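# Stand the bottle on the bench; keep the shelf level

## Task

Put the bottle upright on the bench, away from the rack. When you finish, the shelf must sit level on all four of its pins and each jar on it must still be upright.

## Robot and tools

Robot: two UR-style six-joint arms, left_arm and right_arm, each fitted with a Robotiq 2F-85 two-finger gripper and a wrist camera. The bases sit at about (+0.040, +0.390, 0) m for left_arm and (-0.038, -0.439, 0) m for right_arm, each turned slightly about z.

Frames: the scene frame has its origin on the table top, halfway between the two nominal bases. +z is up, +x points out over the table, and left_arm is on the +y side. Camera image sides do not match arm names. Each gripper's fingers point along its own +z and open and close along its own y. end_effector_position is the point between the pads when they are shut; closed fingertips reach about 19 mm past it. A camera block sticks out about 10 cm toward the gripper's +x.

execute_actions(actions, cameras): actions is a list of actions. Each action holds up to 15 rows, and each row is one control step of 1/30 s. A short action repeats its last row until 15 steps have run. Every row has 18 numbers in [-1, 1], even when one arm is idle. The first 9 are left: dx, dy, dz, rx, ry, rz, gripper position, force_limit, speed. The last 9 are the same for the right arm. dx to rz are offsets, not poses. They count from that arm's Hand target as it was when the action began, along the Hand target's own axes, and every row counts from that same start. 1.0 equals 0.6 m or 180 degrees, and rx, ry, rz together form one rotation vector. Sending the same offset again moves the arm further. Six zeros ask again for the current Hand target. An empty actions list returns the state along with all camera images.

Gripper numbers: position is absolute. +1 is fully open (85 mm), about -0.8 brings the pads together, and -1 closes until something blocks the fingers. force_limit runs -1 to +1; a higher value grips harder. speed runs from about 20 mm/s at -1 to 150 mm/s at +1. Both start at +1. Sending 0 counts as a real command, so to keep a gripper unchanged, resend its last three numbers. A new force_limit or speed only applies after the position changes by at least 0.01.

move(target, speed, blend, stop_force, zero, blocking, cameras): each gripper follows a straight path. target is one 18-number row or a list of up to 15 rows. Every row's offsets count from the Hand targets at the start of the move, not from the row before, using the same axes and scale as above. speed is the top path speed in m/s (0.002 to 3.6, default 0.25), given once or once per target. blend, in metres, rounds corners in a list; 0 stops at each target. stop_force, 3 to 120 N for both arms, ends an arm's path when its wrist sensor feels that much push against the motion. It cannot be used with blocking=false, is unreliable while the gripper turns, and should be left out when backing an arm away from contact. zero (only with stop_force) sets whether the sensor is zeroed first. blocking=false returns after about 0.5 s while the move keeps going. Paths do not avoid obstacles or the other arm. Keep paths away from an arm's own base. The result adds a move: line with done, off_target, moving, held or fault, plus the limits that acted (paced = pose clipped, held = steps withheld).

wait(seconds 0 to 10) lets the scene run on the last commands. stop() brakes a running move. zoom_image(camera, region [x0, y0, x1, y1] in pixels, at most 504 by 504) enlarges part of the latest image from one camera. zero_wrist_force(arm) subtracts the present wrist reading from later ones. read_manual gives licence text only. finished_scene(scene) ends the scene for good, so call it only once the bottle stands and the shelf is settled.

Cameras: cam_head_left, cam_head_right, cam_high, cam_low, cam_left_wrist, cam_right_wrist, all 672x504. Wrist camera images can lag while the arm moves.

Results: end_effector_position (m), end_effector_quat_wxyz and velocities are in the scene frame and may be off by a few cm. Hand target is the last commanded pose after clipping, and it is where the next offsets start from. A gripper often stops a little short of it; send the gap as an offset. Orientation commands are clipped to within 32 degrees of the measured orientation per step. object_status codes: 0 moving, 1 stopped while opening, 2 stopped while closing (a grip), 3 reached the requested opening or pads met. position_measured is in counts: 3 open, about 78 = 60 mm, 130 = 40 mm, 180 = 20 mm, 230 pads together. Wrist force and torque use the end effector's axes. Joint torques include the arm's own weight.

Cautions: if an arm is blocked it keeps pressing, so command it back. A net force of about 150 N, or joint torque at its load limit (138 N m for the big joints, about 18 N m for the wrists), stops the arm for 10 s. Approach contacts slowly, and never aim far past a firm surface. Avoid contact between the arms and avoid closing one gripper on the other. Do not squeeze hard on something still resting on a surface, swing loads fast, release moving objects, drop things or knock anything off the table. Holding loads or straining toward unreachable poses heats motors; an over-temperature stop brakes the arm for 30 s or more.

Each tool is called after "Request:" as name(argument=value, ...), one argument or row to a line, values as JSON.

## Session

Request:
execute_actions(
  actions=[],
)

Request:
zoom_image(
  camera="cam_high",
  region=[200, 100, 500, 400],
)

Request:
zoom_image(
  camera="cam_low",
  region=[250, 100, 500, 300],
)

Scene clock: 0.00 s.
left_arm: end_effector_position=(+0.7924, +0.0091, +0.2376) position_measured=3 object_status=3 end_effector_quat_wxyz=(-0.095, +0.688, +0.676, +0.246) | right_arm: end_effector_position=(+0.1378, -0.2385, +0.1897) position_measured=3 object_status=3 end_effector_quat_wxyz=(+0.281, +0.814, -0.290, +0.417)
Joint positions: left_arm=[-0.786 -0.477 0.163 -1.056 -1.072 0.76] | right_arm=[4.986 -1.477 -2.153 -2.101 1.23 -0.453]
Joint velocities: within noise
Joint torques (N m): no reading
Wrist force (N): no reading
Wrist torque (N m): no reading
Wrist force, peak (N): no reading
Hand target: left_arm +0.7924, +0.0091, +0.2376; -0.095, +0.688, +0.676, +0.246 | right_arm +0.1378, -0.2385, +0.1897; +0.281, +0.814, -0.290, +0.417
Tool commands: left_gripper/position=+1.0 left_gripper/force_limit=+1.0 left_gripper/speed=+1.0 right_gripper/position=+1.0 right_gripper/force_limit=+1.0 right_gripper/speed=+1.0
camera_calibration:
cam_left_wrist: T_world_to_cam=[[0.971722, -0.0617958, 0.227898, -0.822153], [-0.0313205, -0.990351, -0.134993, 0.0830805], [0.234041, 0.124038, -0.964282, 0.170079], [0, 0, 0, 1]] pos_world=[0.761701, 0.0103771, 0.362586]
cam_right_wrist: T_world_to_cam=[[-0.708671, -0.67078, 0.218721, -0.0900646], [-0.636223, 0.473566, -0.60906, 0.331237], [0.304967, -0.570779, -0.762369, 0.0971713], [0, 0, 0, 1]] pos_world=[0.117281, -0.161813, 0.295523]

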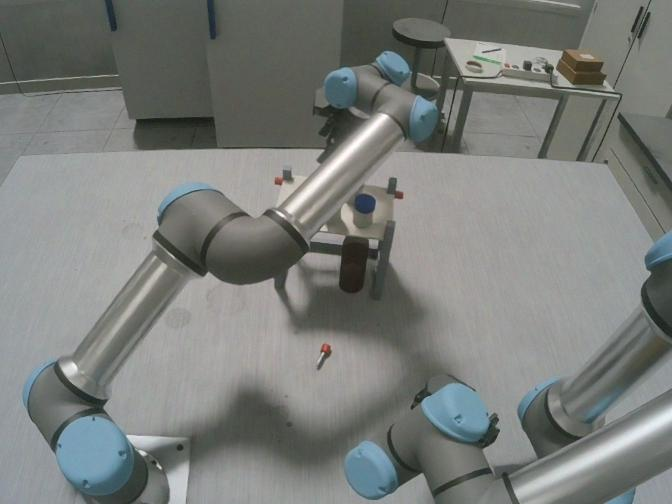

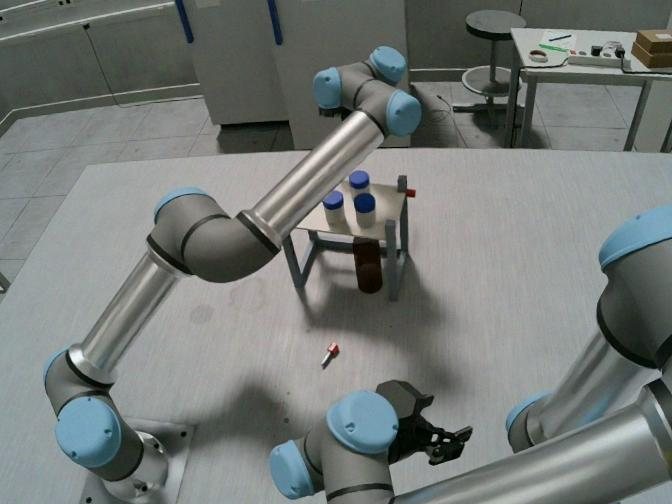

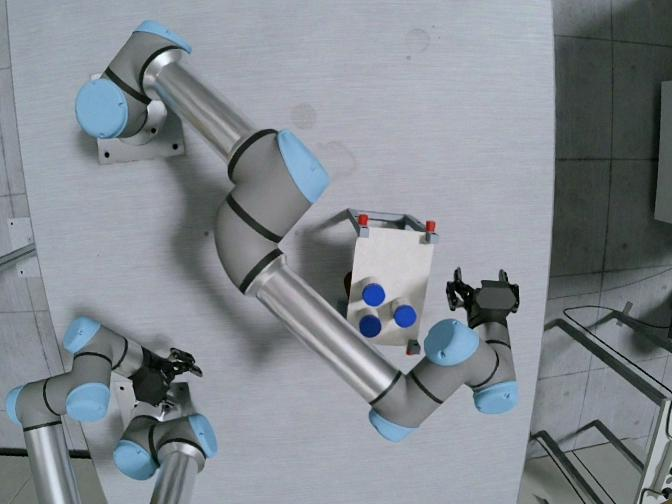

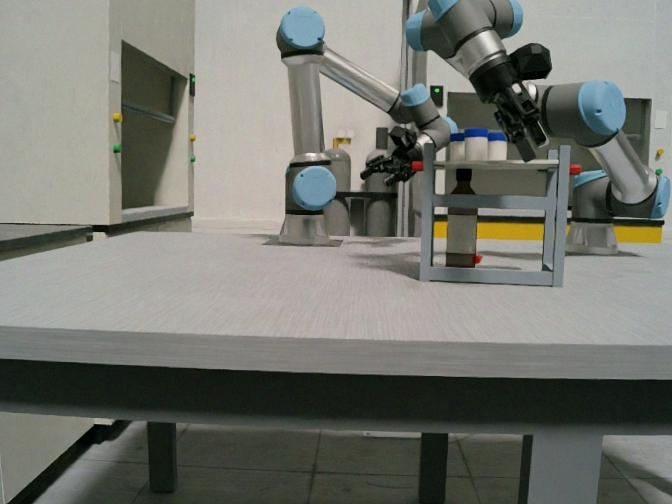

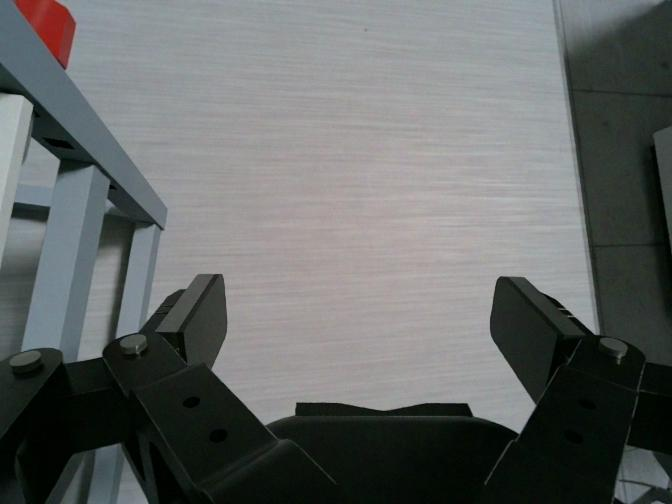

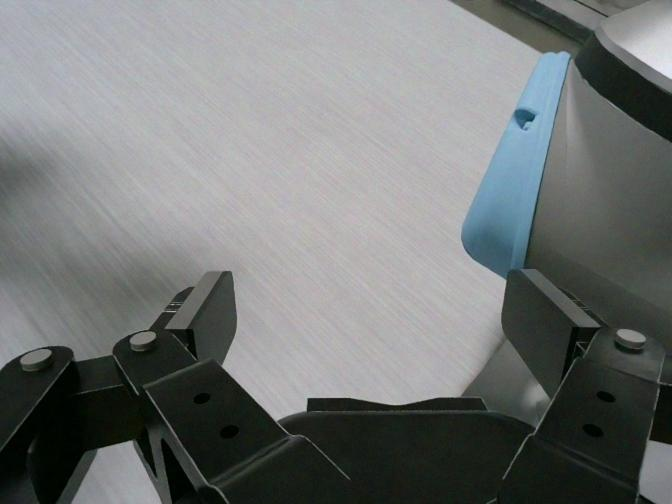

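Scaled by 1.680 from the camera's 672x504 image, which has a finer 960x720 frame.

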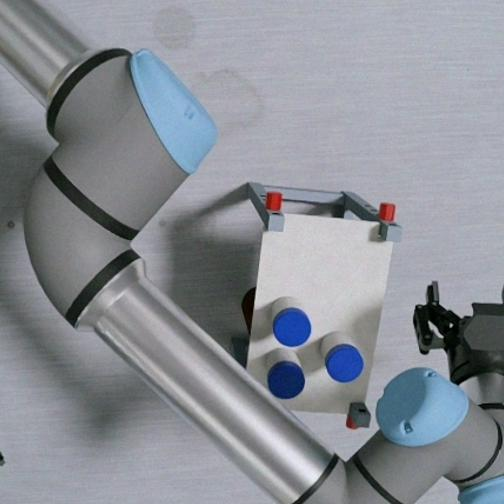

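Scaled by 2.016 from the camera's 672x504 image, which has a finer 960x720 frame.

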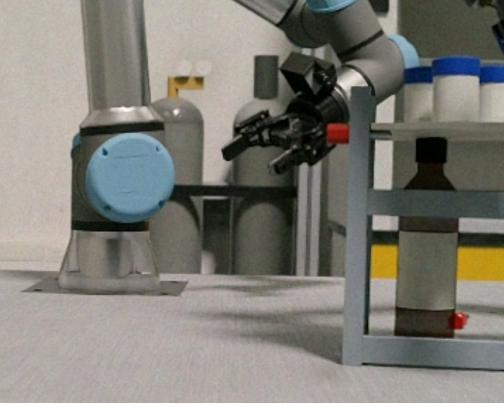

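Request:
zoom_image(
  camera="cam_head_left",
  region=[290, 320, 360, 390],
)

Request:
zoom_image(
  camera="cam_head_right",
  region=[300, 320, 370, 390],
)

Request:
zoom_image(
  camera="cam_head_left",
  region=[260, 150, 420, 310],
)

Request:
zoom_image(
  camera="cam_low",
  region=[400, 120, 600, 300],
)

Scaled by 7.200 from the camera's 672x504 image, which has a finer 960x720 frame.

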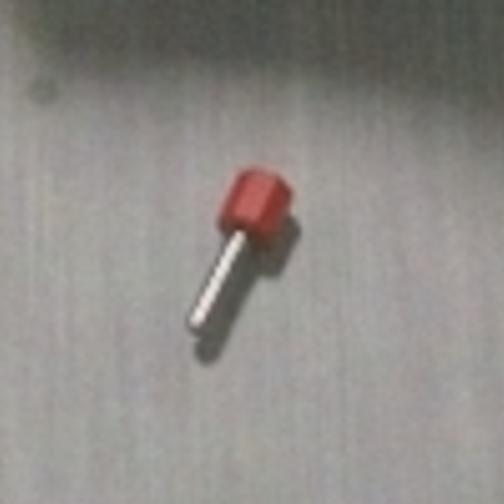

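Scaled by 7.200 from the camera's 672x504 image, which has a finer 960x720 frame.

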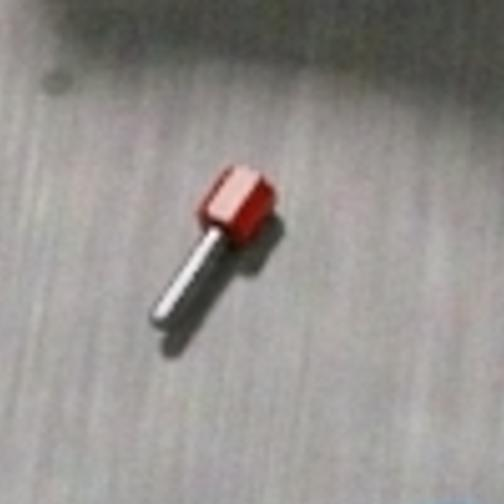

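Scaled by 3.150 from the camera's 672x504 image, which has a finer 960x720 frame.

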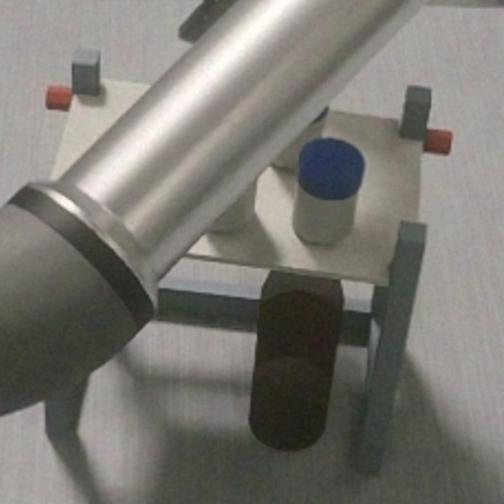

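Scaled by 2.520 from the camera's 672x504 image, which has a finer 960x720 frame.

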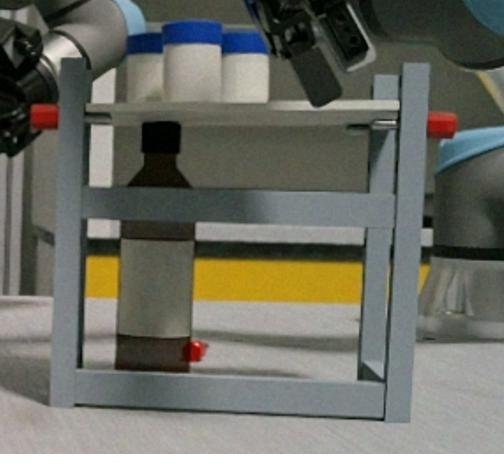

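Request:
move(
  target=[
    [0.2221,-0.1835,-0.1594,-0.0041,-0.1114,-0.0717,1,-0.6,-1, 0.0517,-0.0677,-0.0227,-0.1674,-0.0441,0.2187,1,-0.5,-1],
    [0.4472,-0.5699,-0.0699,-0.0165,-0.4455,-0.2868,1,-0.6,-1, 0.1722,-0.2255,-0.0758,-0.558,-0.147,0.729,1,-0.5,-1],
  ],
  speed=[0.4,0.5],
  blend=[0.05,0],
  cameras=["all"],
)

Request:
zoom_image(
  camera="cam_high",
  region=[280, 180, 480, 380],
)

Request:
zoom_image(
  camera="cam_head_left",
  region=[250, 150, 430, 330],
)

Request:
zoom_image(
  camera="cam_low",
  region=[400, 120, 600, 300],
)

Scene clock: 15.27 s.
left_arm: end_effector_position=(+0.4401, +0.2501, +0.3298) position_measured=3 object_status=3 end_effector_quat_wxyz=(+0.471, +0.348, +0.783, -0.208) | right_arm: end_effector_position=(+0.2598, -0.1401, +0.2700) position_measured=3 object_status=3 end_effector_quat_wxyz=(-0.146, +0.238, +0.960, +0.036) end_effector_velocity=(+0.000, +0.001, +0.000) end_effector_angular_velocity=(+0.001, +0.000, -0.005)
Joint positions: left_arm=[-0.46 -2.028 2.504 -3.097 -1.907 0.189] | right_arm=[4.098 -1.439 -1.866 -1.458 1.869 1.404]
Joint velocities: left_arm=[within noise] | right_arm=[0.001 0 0 0.002 0.001 0.006]
Joint torques (N m): left_arm=[-5.04 -1.81 -15.9 -5.34 0.6 -0.87] | right_arm=[-1.69 20.59 28.58 4.34 2.69 2.34]
Wrist force (N): left_arm=[-5.1 -0.1 2.4] | right_arm=[0.4 -1.1 -1.0]
Wrist torque (N m): left_arm=[-0.05 1.10 0.49] | right_arm=[-0.04 -0.19 -0.07]
Wrist force, peak (N): left_arm=[-5.4 0.1 2.5] | right_arm=[-0.4 -0.8 -1.7]
Hand target: left_arm +0.4401, +0.2501, +0.3298; +0.471, +0.348, +0.783, -0.208 | right_arm +0.2598, -0.1401, +0.2701; -0.146, +0.238, +0.960, +0.036
Off the commanded pose: left_arm 0.000 m, 0 deg | right_arm 0.000 m, 0 deg.
move: done
camera_calibration:
cam_left_wrist: T_world_to_cam=[[0.72395, 0.689831, -0.00546963, -0.487989], [0.0949059, -0.0917403, 0.99125, -0.328448], [0.683293, -0.718134, -0.131884, 0.0498474], [0, 0, 0, 1]] pos_world=[0.350391, 0.342295, 0.329479]
cam_right_wrist: T_world_to_cam=[[0.467652, 0.883895, 0.00557912, 0.014558], [0.881853, -0.466984, 0.0652766, -0.297], [0.060303, -0.0256068, -0.997852, 0.380969], [0, 0, 0, 1]] pos_world=[0.232128, -0.141806, 0.399457]

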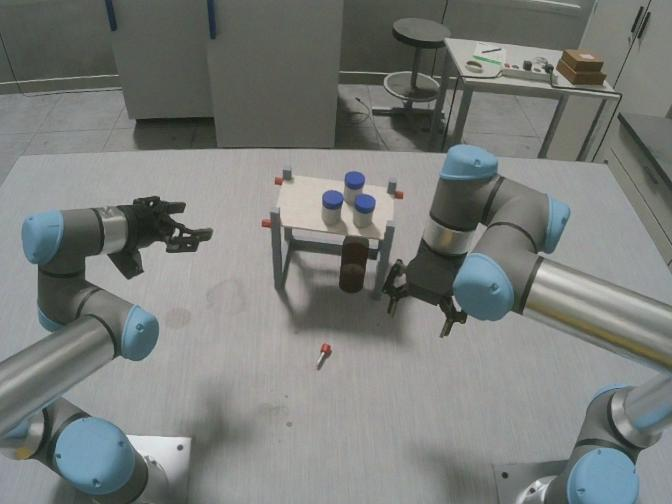

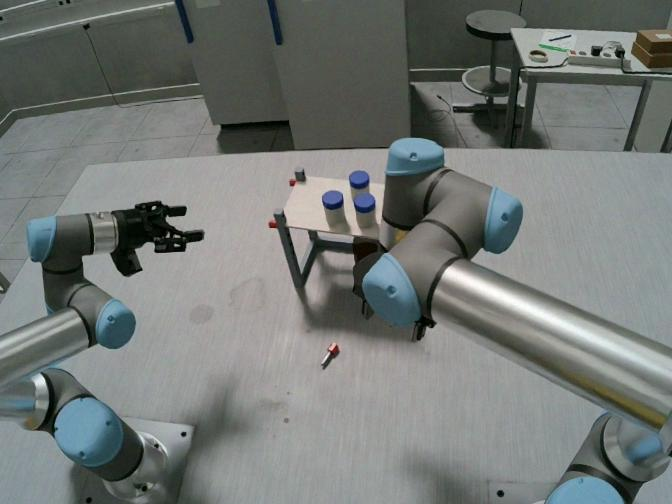

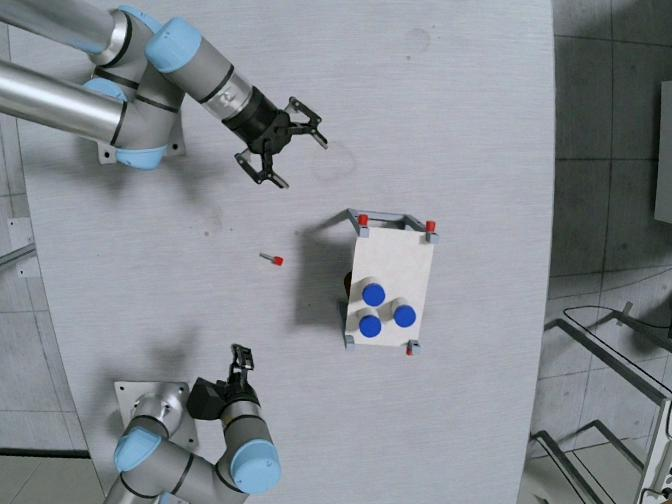

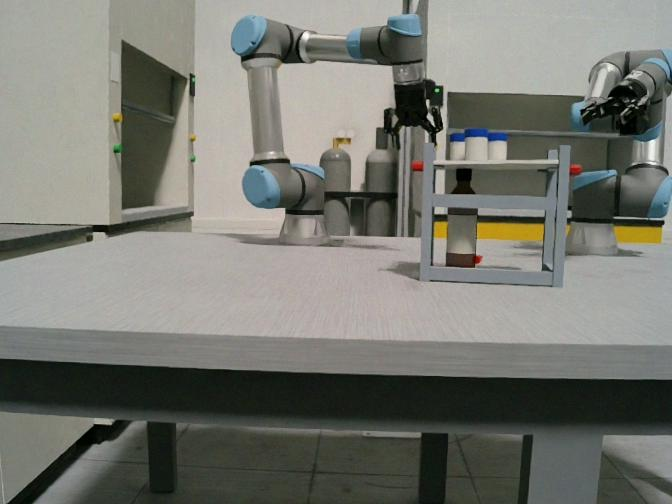

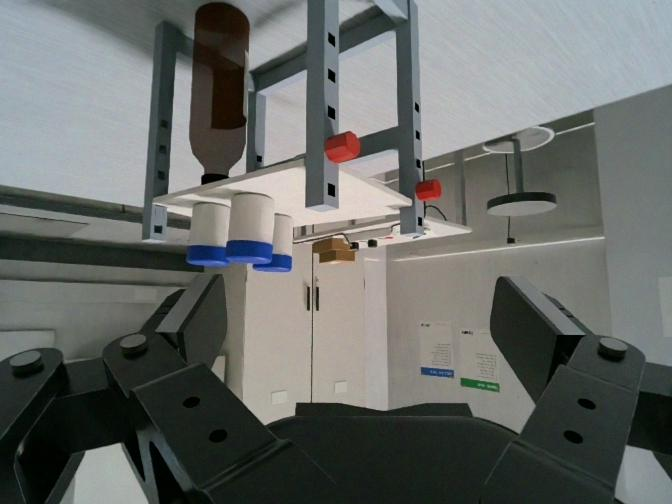

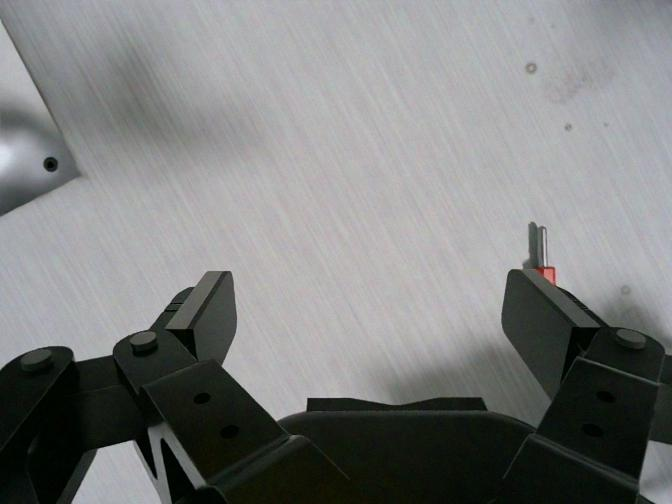

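Scaled by 2.520 from the camera's 672x504 image, which has a finer 960x720 frame.

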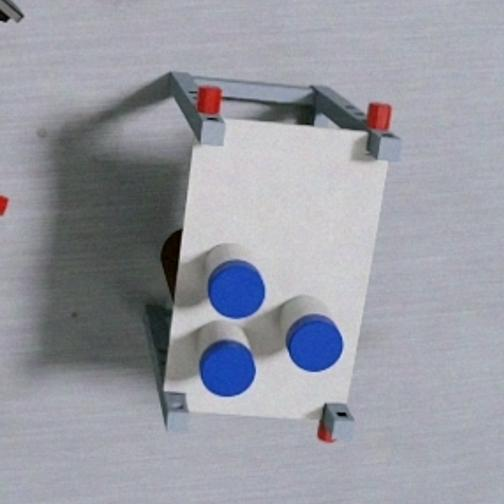

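Scaled by 2.800 from the camera's 672x504 image, which has a finer 960x720 frame.

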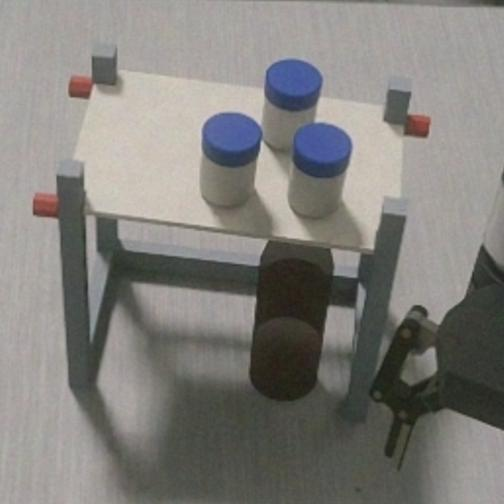

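Scaled by 2.520 from the camera's 672x504 image, which has a finer 960x720 frame.

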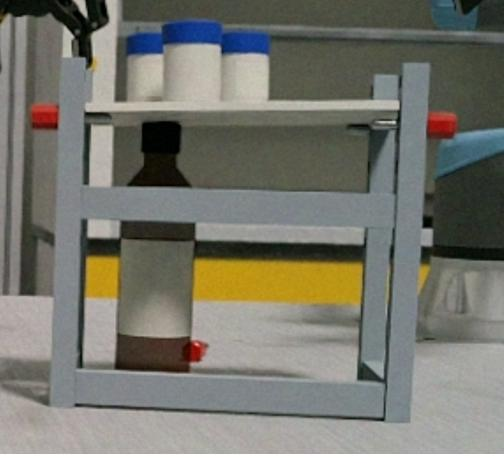

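Request:
move(
  target=[0,0,0,0,0,0,1,-0.6,-1, -0.13835,0.3038,0.27828,0,0,0,1,-0.5,-1],
  speed=0.3,
  cameras=["cam_right_wrist", "cam_head_right"],
)

Request:
zoom_image(
  camera="cam_right_wrist",
  region=[285, 180, 445, 340],
)

Scene clock: 19.30 s.
left_arm: end_effector_position=(+0.4401, +0.2501, +0.3298) position_measured=3 object_status=3 end_effector_quat_wxyz=(+0.471, +0.348, +0.783, -0.208) | right_arm: end_effector_position=(+0.3712, +0.0071, +0.0860) position_measured=3 object_status=3 end_effector_quat_wxyz=(-0.146, +0.238, +0.960, +0.036)
Joint positions: left_arm=[-0.46 -2.028 2.504 -3.097 -1.907 0.188] | right_arm=[4.097 -2.018 -1.686 -1.058 1.869 1.403]
Joint torques (N m): left_arm=[-9.31 -9.01 -14.75 -5.29 -1.18 -0.83] | right_arm=[-4.68 34.78 28.28 4.19 1.94 -1.84]
Wrist force (N): left_arm=[-5.1 0.1 2.3] | right_arm=[-0.1 -0.9 -1.3]
Wrist torque (N m): left_arm=[-0.02 1.10 0.49] | right_arm=[0.04 -0.09 -0.10]
Wrist force, peak (N): left_arm=[-5.4 0.0 2.4] | right_arm=[1.2 -3.6 -3.2]
Hand target: left_arm +0.4401, +0.2501, +0.3298; +0.471, +0.348, +0.783, -0.208 | right_arm +0.3712, +0.0072, +0.0860; -0.146, +0.238, +0.960, +0.036
Off the commanded pose: left_arm 0.000 m, 0 deg | right_arm 0.000 m, 0 deg.
move: done
camera_calibration:
cam_right_wrist: T_world_to_cam=[[0.467977, 0.883724, 0.00546491, -0.166707], [0.881688, -0.467302, 0.065237, -0.314418], [0.0602053, -0.025711, -0.997855, 0.194452], [0, 0, 0, 1]] pos_world=[0.343527, 0.00539453, 0.215457]
Images, in order (width x height): cam_head_right 672x504, cam_right_wrist 672x504.

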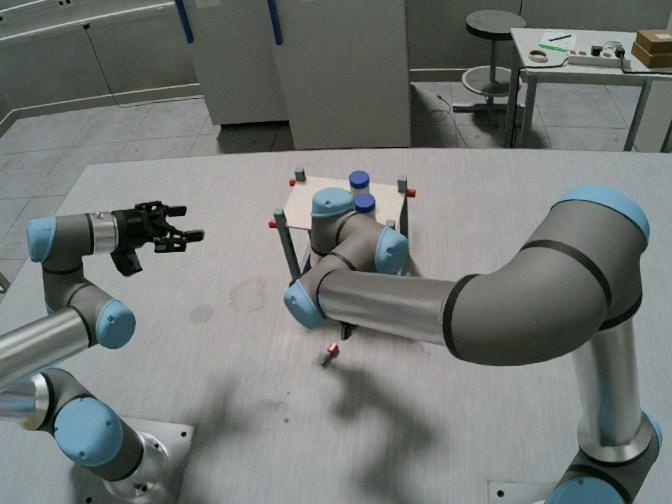

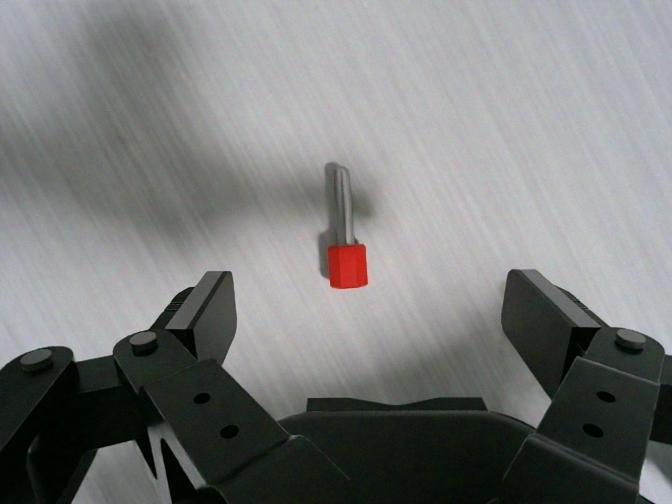

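Scaled by 3.150 from the camera's 672x504 image, which has a finer 960x720 frame.

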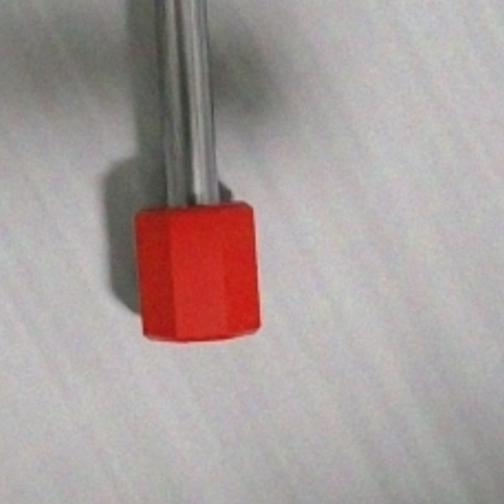

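Request:
move(
  target=[0,0,0,0,0,0,1,-0.6,-1, -0.02805,-0.00637,0.096,0.00446,0,-0.01435,1,-0.5,-1],
  speed=0.12,
  cameras=["cam_right_wrist"],
)

Request:
zoom_image(
  camera="cam_right_wrist",
  region=[285, 180, 445, 340],
)

Scene clock: 26.07 s.
left_arm: end_effector_position=(+0.4401, +0.2501, +0.3298) position_measured=3 object_status=3 end_effector_quat_wxyz=(+0.471, +0.348, +0.783, -0.208) | right_arm: end_effector_position=(+0.3685, +0.0043, +0.0260) position_measured=3 object_status=3 end_effector_quat_wxyz=(-0.147, +0.215, +0.965, +0.033)
Joint positions: left_arm=[-0.46 -2.028 2.504 -3.097 -1.907 0.188] | right_arm=[4.099 -2.1 -1.739 -0.937 1.866 1.356]
Joint torques (N m): left_arm=[-8.07 -8.78 -14.51 -4.43 -0.23 -0.97] | right_arm=[1.45 36.77 25.53 2.68 0.59 2.13]
Wrist force (N): left_arm=[-5.1 -0.2 2.2] | right_arm=[-0.1 -1.1 -0.9]
Wrist torque (N m): left_arm=[-0.06 1.10 0.49] | right_arm=[-0.01 -0.12 0.03]
Wrist force, peak (N): left_arm=[-5.4 -0.2 2.5] | right_arm=[0.5 -0.4 -3.0]
Hand target: left_arm +0.4401, +0.2501, +0.3298; +0.471, +0.348, +0.783, -0.208 | right_arm +0.3685, +0.0044, +0.0260; -0.147, +0.215, +0.965, +0.033
Off the commanded pose: left_arm 0.000 m, 0 deg | right_arm 0.000 m, 0 deg.
move: done
camera_calibration:
cam_right_wrist: T_world_to_cam=[[0.425687, 0.904853, 0.00568561, -0.147187], [0.902777, -0.425121, 0.0653213, -0.317379], [0.0615233, -0.0226736, -0.997848, 0.134177], [0, 0, 0, 1]] pos_world=[0.340923, 0.00130085, 0.155456]
Images, in order (width x height): cam_right_wrist 672x504.

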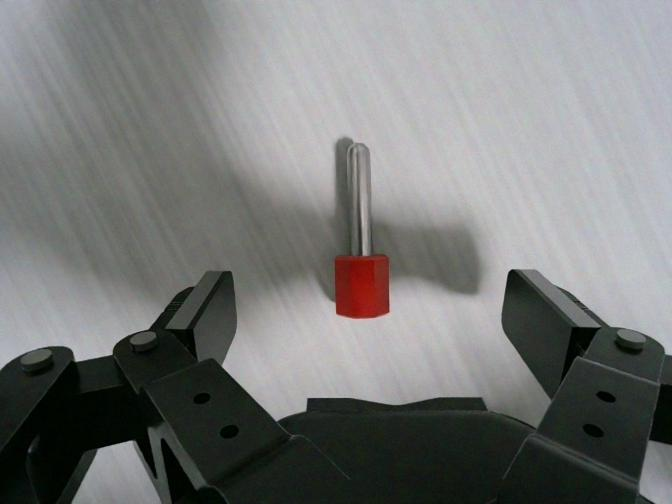

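Scaled by 3.150 from the camera's 672x504 image, which has a finer 960x720 frame.

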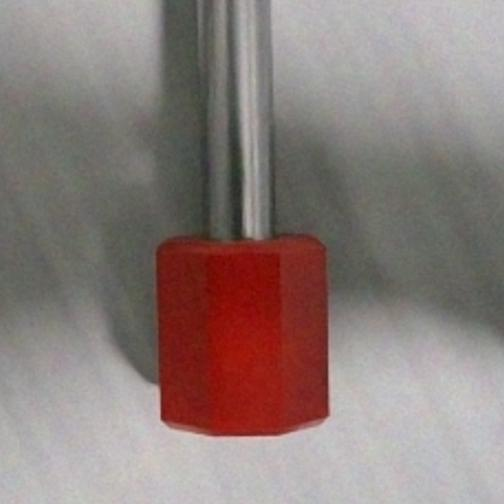

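Request:
move(
  target=[0,0,0,0,0,0,1,-0.6,-1, -0.00287,-0.00183,-0.00089,0,0,0,1,-0.5,-1],
  speed=0.05,
)

Request:
move(
  target=[0,0,0,0,0,0,1,-0.6,-1, 0,0,0,0,0,0,-1,-0.5,-1],
  speed=0.05,
  cameras=["cam_right_wrist"],
)

Request:
zoom_image(
  camera="cam_right_wrist",
  region=[285, 180, 445, 340],
)

Scene clock: 29.67 s.
left_arm: end_effector_position=(+0.4401, +0.2501, +0.3298) position_measured=3 object_status=3 end_effector_quat_wxyz=(+0.471, +0.348, +0.783, -0.208) | right_arm: end_effector_position=(+0.3697, +0.0026, +0.0260) position_measured=3 object_status=3 end_effector_quat_wxyz=(-0.147, +0.215, +0.965, +0.033)
Joint positions: left_arm=[-0.46 -2.028 2.504 -3.097 -1.907 0.188] | right_arm=[4.096 -2.099 -1.74 -0.938 1.866 1.352]
Joint torques (N m): left_arm=[-8.03 -8.8 -14.68 -3.57 0.56 -0.97] | right_arm=[-1.11 48.59 12.69 1.12 -1.2 -1.69]
Wrist force (N): left_arm=[-5.1 0.1 2.3] | right_arm=[0.2 -0.5 -0.9]
Wrist torque (N m): left_arm=[-0.02 1.11 0.49] | right_arm=[0.08 -0.17 0.03]
Wrist force, peak (N): left_arm=[-5.3 0.1 2.5] | right_arm=[0.1 -0.8 -1.8]
Hand target: left_arm +0.4401, +0.2501, +0.3298; +0.471, +0.348, +0.783, -0.208 | right_arm +0.3697, +0.0026, +0.0260; -0.147, +0.215, +0.965, +0.033
Off the commanded pose: left_arm 0.000 m, 0 deg | right_arm 0.000 m, 0 deg.
move: done

Scene clock: 33.40 s.
left_arm: end_effector_position=(+0.4401, +0.2501, +0.3298) position_measured=3 object_status=3 end_effector_quat_wxyz=(+0.471, +0.348, +0.783, -0.208) | right_arm: end_effector_position=(+0.3697, +0.0026, +0.0260) position_measured=187 object_status=0 end_effector_quat_wxyz=(-0.147, +0.215, +0.965, +0.033)
Joint positions: left_arm=[-0.46 -2.028 2.504 -3.097 -1.907 0.188] | right_arm=[4.096 -2.099 -1.74 -0.938 1.866 1.353]
Joint torques (N m): left_arm=[-7.36 -9.02 -15.33 -2.88 1.28 -0.92] | right_arm=[5.04 44.37 12.53 4.08 -1.03 2.23]
Wrist force (N): left_arm=[-5.1 -0.2 2.3] | right_arm=[-0.1 -2.0 -5.6]
Wrist torque (N m): left_arm=[-0.06 1.10 0.50] | right_arm=[0.05 -0.15 0.03]
Wrist force, peak (N): left_arm=[-5.4 0.1 2.4] | right_arm=[-0.1 -2.2 -5.9]
Hand target: left_arm +0.4401, +0.2501, +0.3298; +0.471, +0.348, +0.783, -0.208 | right_arm +0.3697, +0.0026, +0.0260; -0.147, +0.215, +0.965, +0.033
Off the commanded pose: left_arm 0.000 m, 0 deg | right_arm 0.000 m, 0 deg.
move: done
camera_calibration:
cam_right_wrist: T_world_to_cam=[[0.425764, 0.904816, 0.00578115, -0.14611], [0.90274, -0.425204, 0.0652793, -0.319208], [0.0615239, -0.0225747, -0.99785, 0.134062], [0, 0, 0, 1]] pos_world=[0.342123, -0.00049917, 0.155456]
Images, in order (width x height): cam_right_wrist 672x504.

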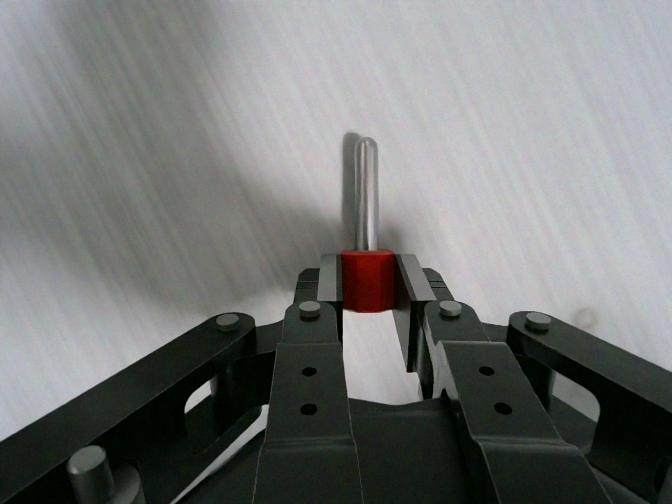

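Scaled by 3.150 from the camera's 672x504 image, which has a finer 960x720 frame.

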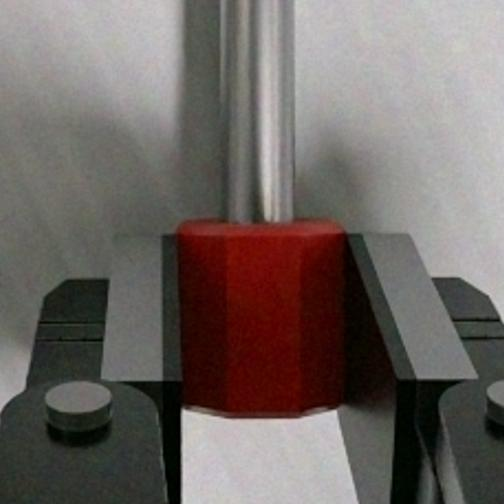

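Request:
zoom_image(
  camera="cam_right_wrist",
  region=[325, 120, 405, 200],
)

Request:
zoom_image(
  camera="cam_right_wrist",
  region=[325, 240, 405, 320],
)

Scaled by 6.300 from the camera's 672x504 image, which has a finer 960x720 frame.

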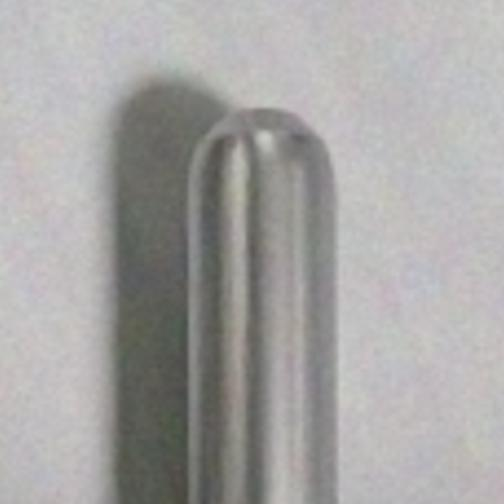

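Scaled by 6.300 from the camera's 672x504 image, which has a finer 960x720 frame.

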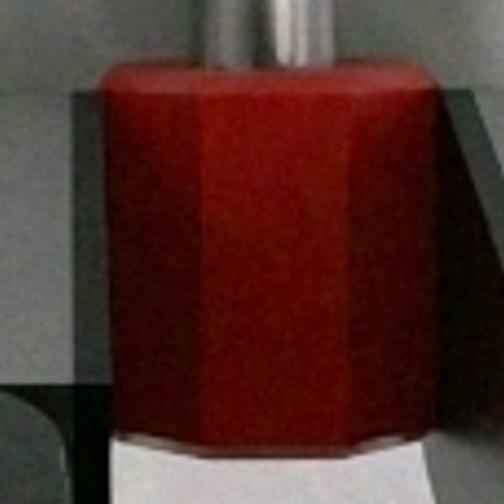

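Request:
move(
  target=[
    [0,0,0,0,0,0,1,-0.6,-1, 0.05378,-0.08708,-0.3743,-0.0595,0.0155,0.1522,-1,-0.5,-1],
    [0.10298,-0.09614,0.16019,0,0,0,1,-0.6,-1, -0.16488,-0.2716,-0.45983,-0.1487,0.0387,0.3806,-1,-0.5,-1],
    [0.20595,-0.19227,0.32037,0,0,0,1,-0.6,-1, -0.22798,-0.2231,-0.42207,-0.1487,0.0387,0.3806,-1,-0.5,-1],
  ],
  speed=[0.3,0.35,0.2],
  blend=[0.04,0.02,0],
  cameras=["all"],
)

Request:
zoom_image(
  camera="cam_right_wrist",
  region=[290, 0, 490, 200],
)

Scene clock: 43.93 s.
left_arm: end_effector_position=(+0.4296, +0.0901, +0.1302) position_measured=3 object_status=3 end_effector_quat_wxyz=(+0.471, +0.348, +0.783, -0.208) | right_arm: end_effector_position=(+0.4991, -0.2061, +0.2272) position_measured=187 object_status=2 end_effector_quat_wxyz=(-0.143, +0.740, +0.636, +0.167)
Joint positions: left_arm=[-1.03 -1.175 2.682 -4.151 -1.407 -0.087] | right_arm=[3.659 -1.714 -1.823 -0.9 1.923 2.257]
Joint torques (N m): left_arm=[-8.92 -13.83 -2.55 -5.69 1.39 -0.81] | right_arm=[4.29 23.56 16.57 1.78 1.62 2.2]
Wrist force (N): left_arm=[-5.1 0.3 2.3] | right_arm=[-0.7 -1.2 -0.2]
Wrist torque (N m): left_arm=[0.02 1.12 0.47] | right_arm=[-0.11 -0.01 0.06]
Wrist force, peak (N): left_arm=[-5.7 0.0 2.2] | right_arm=[0.0 -2.3 -6.3]
Hand target: left_arm +0.4297, +0.0900, +0.1303; +0.471, +0.348, +0.783, -0.208 | right_arm +0.4991, -0.2061, +0.2271; -0.143, +0.740, +0.636, +0.167
Off the commanded pose: left_arm 0.000 m, 0 deg | right_arm 0.000 m, 0 deg.
move: done
camera_calibration:
cam_left_wrist: T_world_to_cam=[[0.723956, 0.689825, -0.00540209, -0.371115], [0.094856, -0.0917868, 0.99125, -0.14435], [0.683293, -0.718135, -0.131884, -0.0841905], [0, 0, 0, 1]] pos_world=[0.339891, 0.182295, 0.129979]
cam_right_wrist: T_world_to_cam=[[0.988385, -0.151867, 0.00554624, -0.512165], [-0.151007, -0.985581, -0.0763397, -0.0953545], [0.0170597, 0.0746155, -0.997066, 0.364234], [0, 0, 0, 1]] pos_world=[0.485603, -0.198938, 0.358726]

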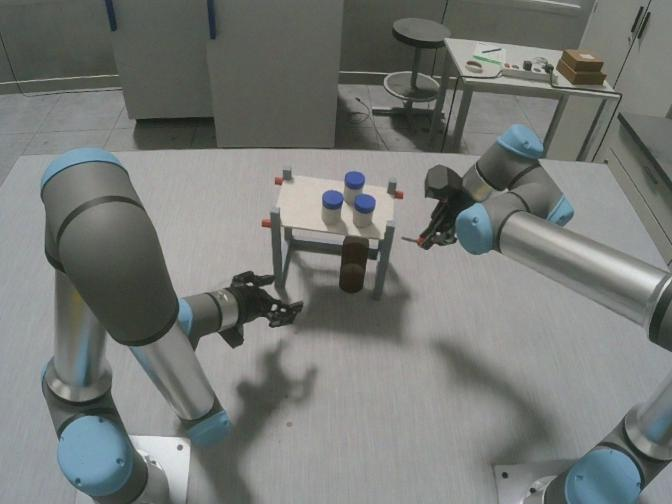

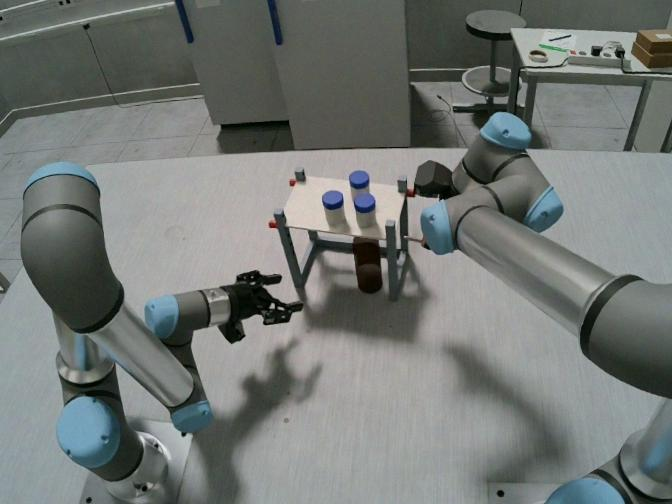

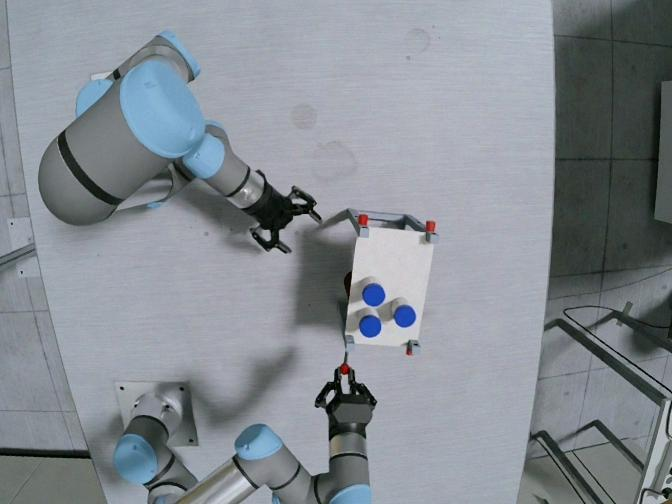

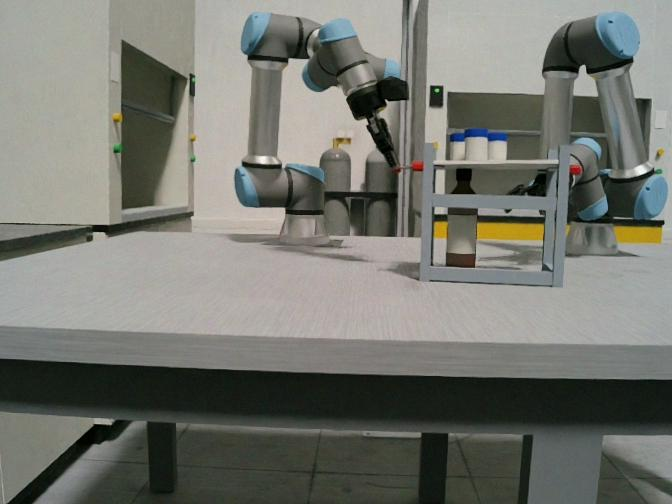

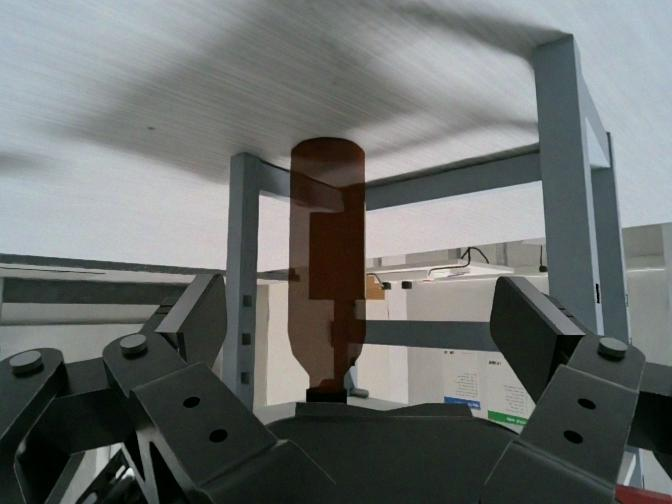

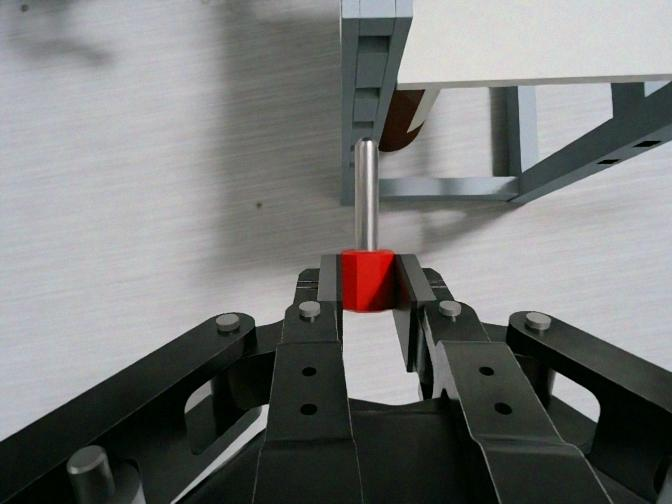

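Scaled by 2.520 from the camera's 672x504 image, which has a finer 960x720 frame.

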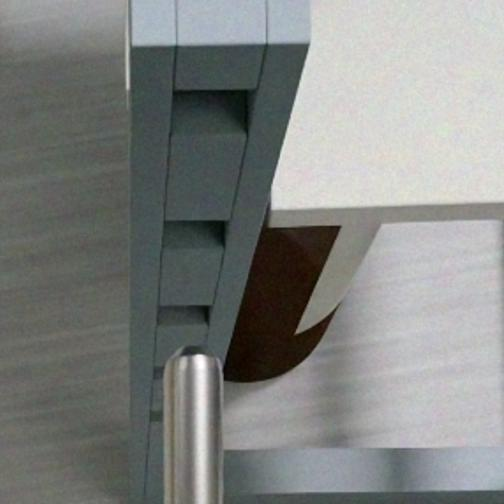

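Request:
zoom_image(
  camera="cam_right_wrist",
  region=[325, 0, 405, 80],
)

Request:
zoom_image(
  camera="cam_right_wrist",
  region=[325, 70, 405, 150],
)

Request:
zoom_image(
  camera="cam_left_wrist",
  region=[220, 100, 420, 300],
)

Scaled by 6.300 from the camera's 672x504 image, which has a finer 960x720 frame.

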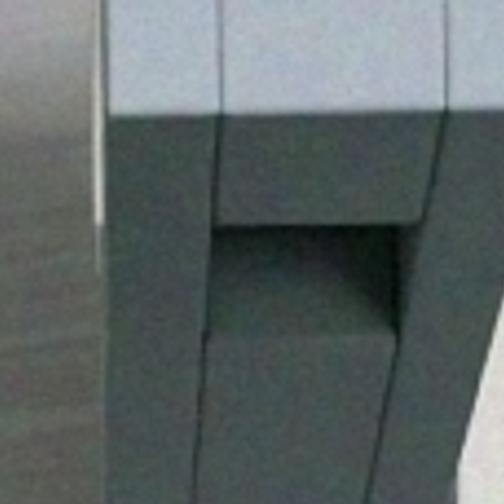

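Scaled by 6.300 from the camera's 672x504 image, which has a finer 960x720 frame.

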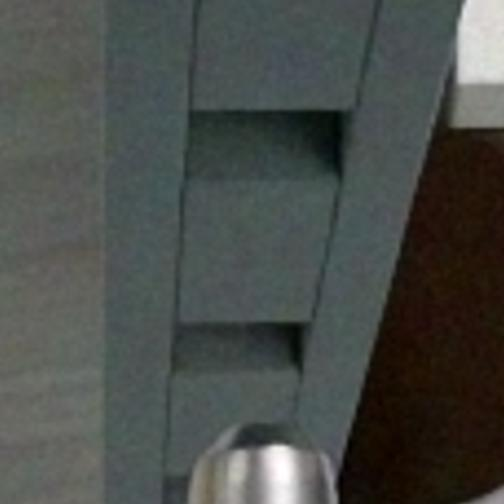

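Scaled by 2.520 from the camera's 672x504 image, which has a finer 960x720 frame.

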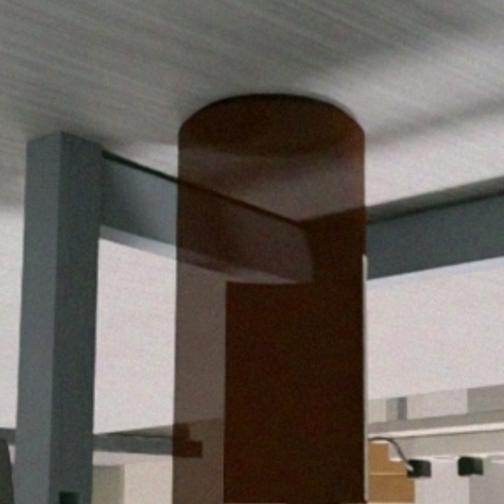

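Request:
execute_actions(
  actions=[],
  cameras=["cam_left_wrist", "cam_right_wrist", "cam_low", "cam_high"],
)

Scene clock: 46.07 s.
left_arm: end_effector_position=(+0.4297, +0.0900, +0.1303) position_measured=3 object_status=3 end_effector_quat_wxyz=(+0.471, +0.348, +0.783, -0.208) | right_arm: end_effector_position=(+0.4991, -0.2061, +0.2271) position_measured=187 object_status=2 end_effector_quat_wxyz=(-0.143, +0.740, +0.636, +0.167)
Joint positions: left_arm=[-1.03 -1.175 2.682 -4.152 -1.407 -0.087] | right_arm=[3.659 -1.714 -1.823 -0.9 1.923 2.257]
Joint velocities: within noise
Joint torques (N m): left_arm=[-9.01 -14.03 -8.75 -5.67 1.36 -0.86] | right_arm=[5.2 24.2 16.54 1.61 -0.49 2.19]
Wrist force (N): left_arm=[-5.2 0.0 2.3] | right_arm=[-1.0 -0.9 -0.2]
Wrist torque (N m): left_arm=[-0.03 1.14 0.47] | right_arm=[-0.05 0.03 0.06]
Wrist force, peak (N): left_arm=[-5.5 0.0 2.2] | right_arm=[-1.0 -0.9 -0.4]
Hand target: left_arm +0.4297, +0.0900, +0.1303; +0.471, +0.348, +0.783, -0.208 | right_arm +0.4991, -0.2061, +0.2271; -0.143, +0.740, +0.636, +0.167
Tool commands: left_gripper/position=+1.0 left_gripper/force_limit=-0.6 left_gripper/speed=-1.0 right_gripper/position=-1.0 right_gripper/force_limit=-0.5 right_gripper/speed=-1.0
Off the commanded pose: left_arm 0.000 m, 0 deg | right_arm 0.000 m, 0 deg.
camera_calibration:
cam_left_wrist: T_world_to_cam=[[0.723945, 0.689836, -0.00553399, -0.371027], [0.0948178, -0.0915538, 0.991276, -0.144392], [0.683311, -0.718153, -0.131689, -0.0842903], [0, 0, 0, 1]] pos_world=[0.339891, 0.182195, 0.129979]
cam_right_wrist: T_world_to_cam=[[0.988372, -0.151956, 0.00545457, -0.512128], [-0.151106, -0.985574, -0.0762259, -0.0952547], [0.0169589, 0.0745154, -0.997076, 0.364159], [0, 0, 0, 1]] pos_world=[0.485604, -0.198837, 0.358627]
Images, in order (width x height): cam_high 672x504, cam_low 672x504, cam_left_wrist 672x504, cam_right_wrist 672x504.

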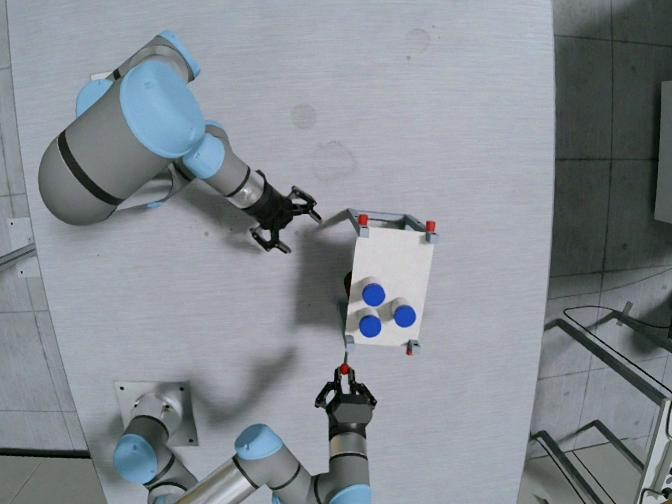

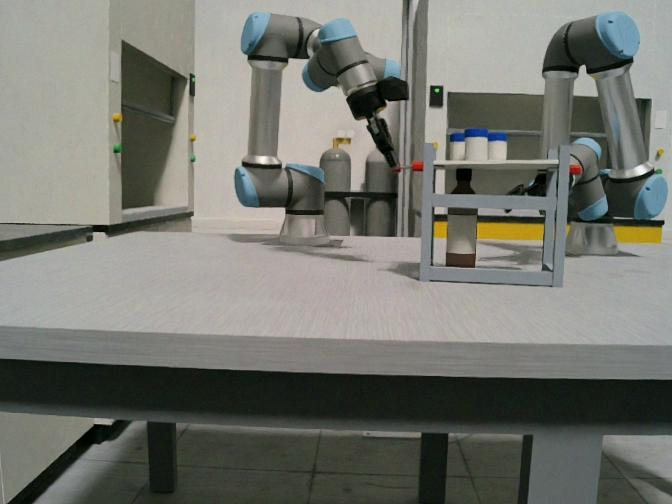

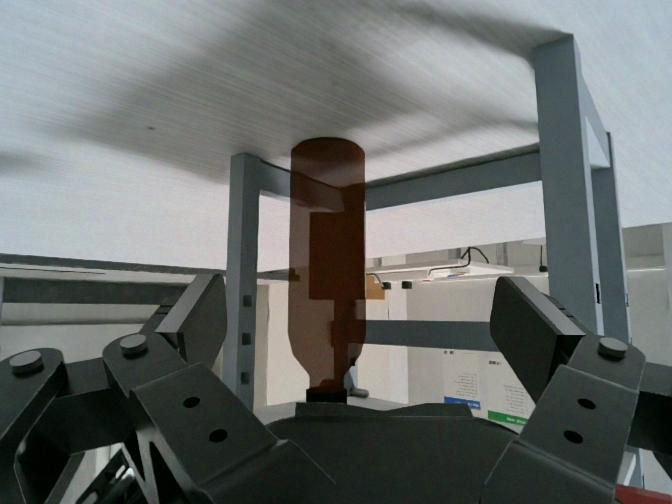

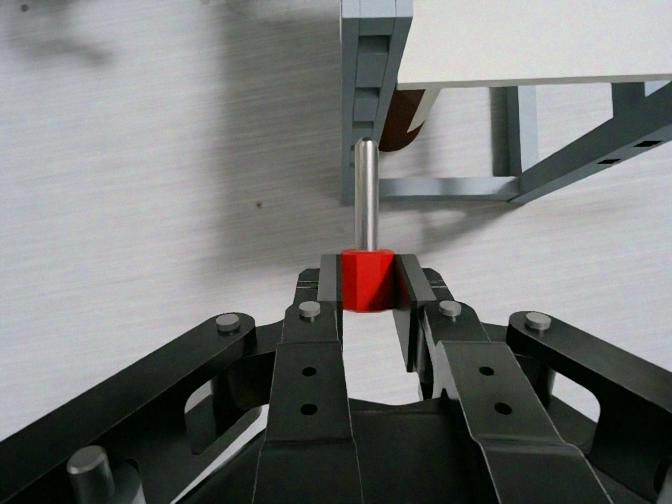

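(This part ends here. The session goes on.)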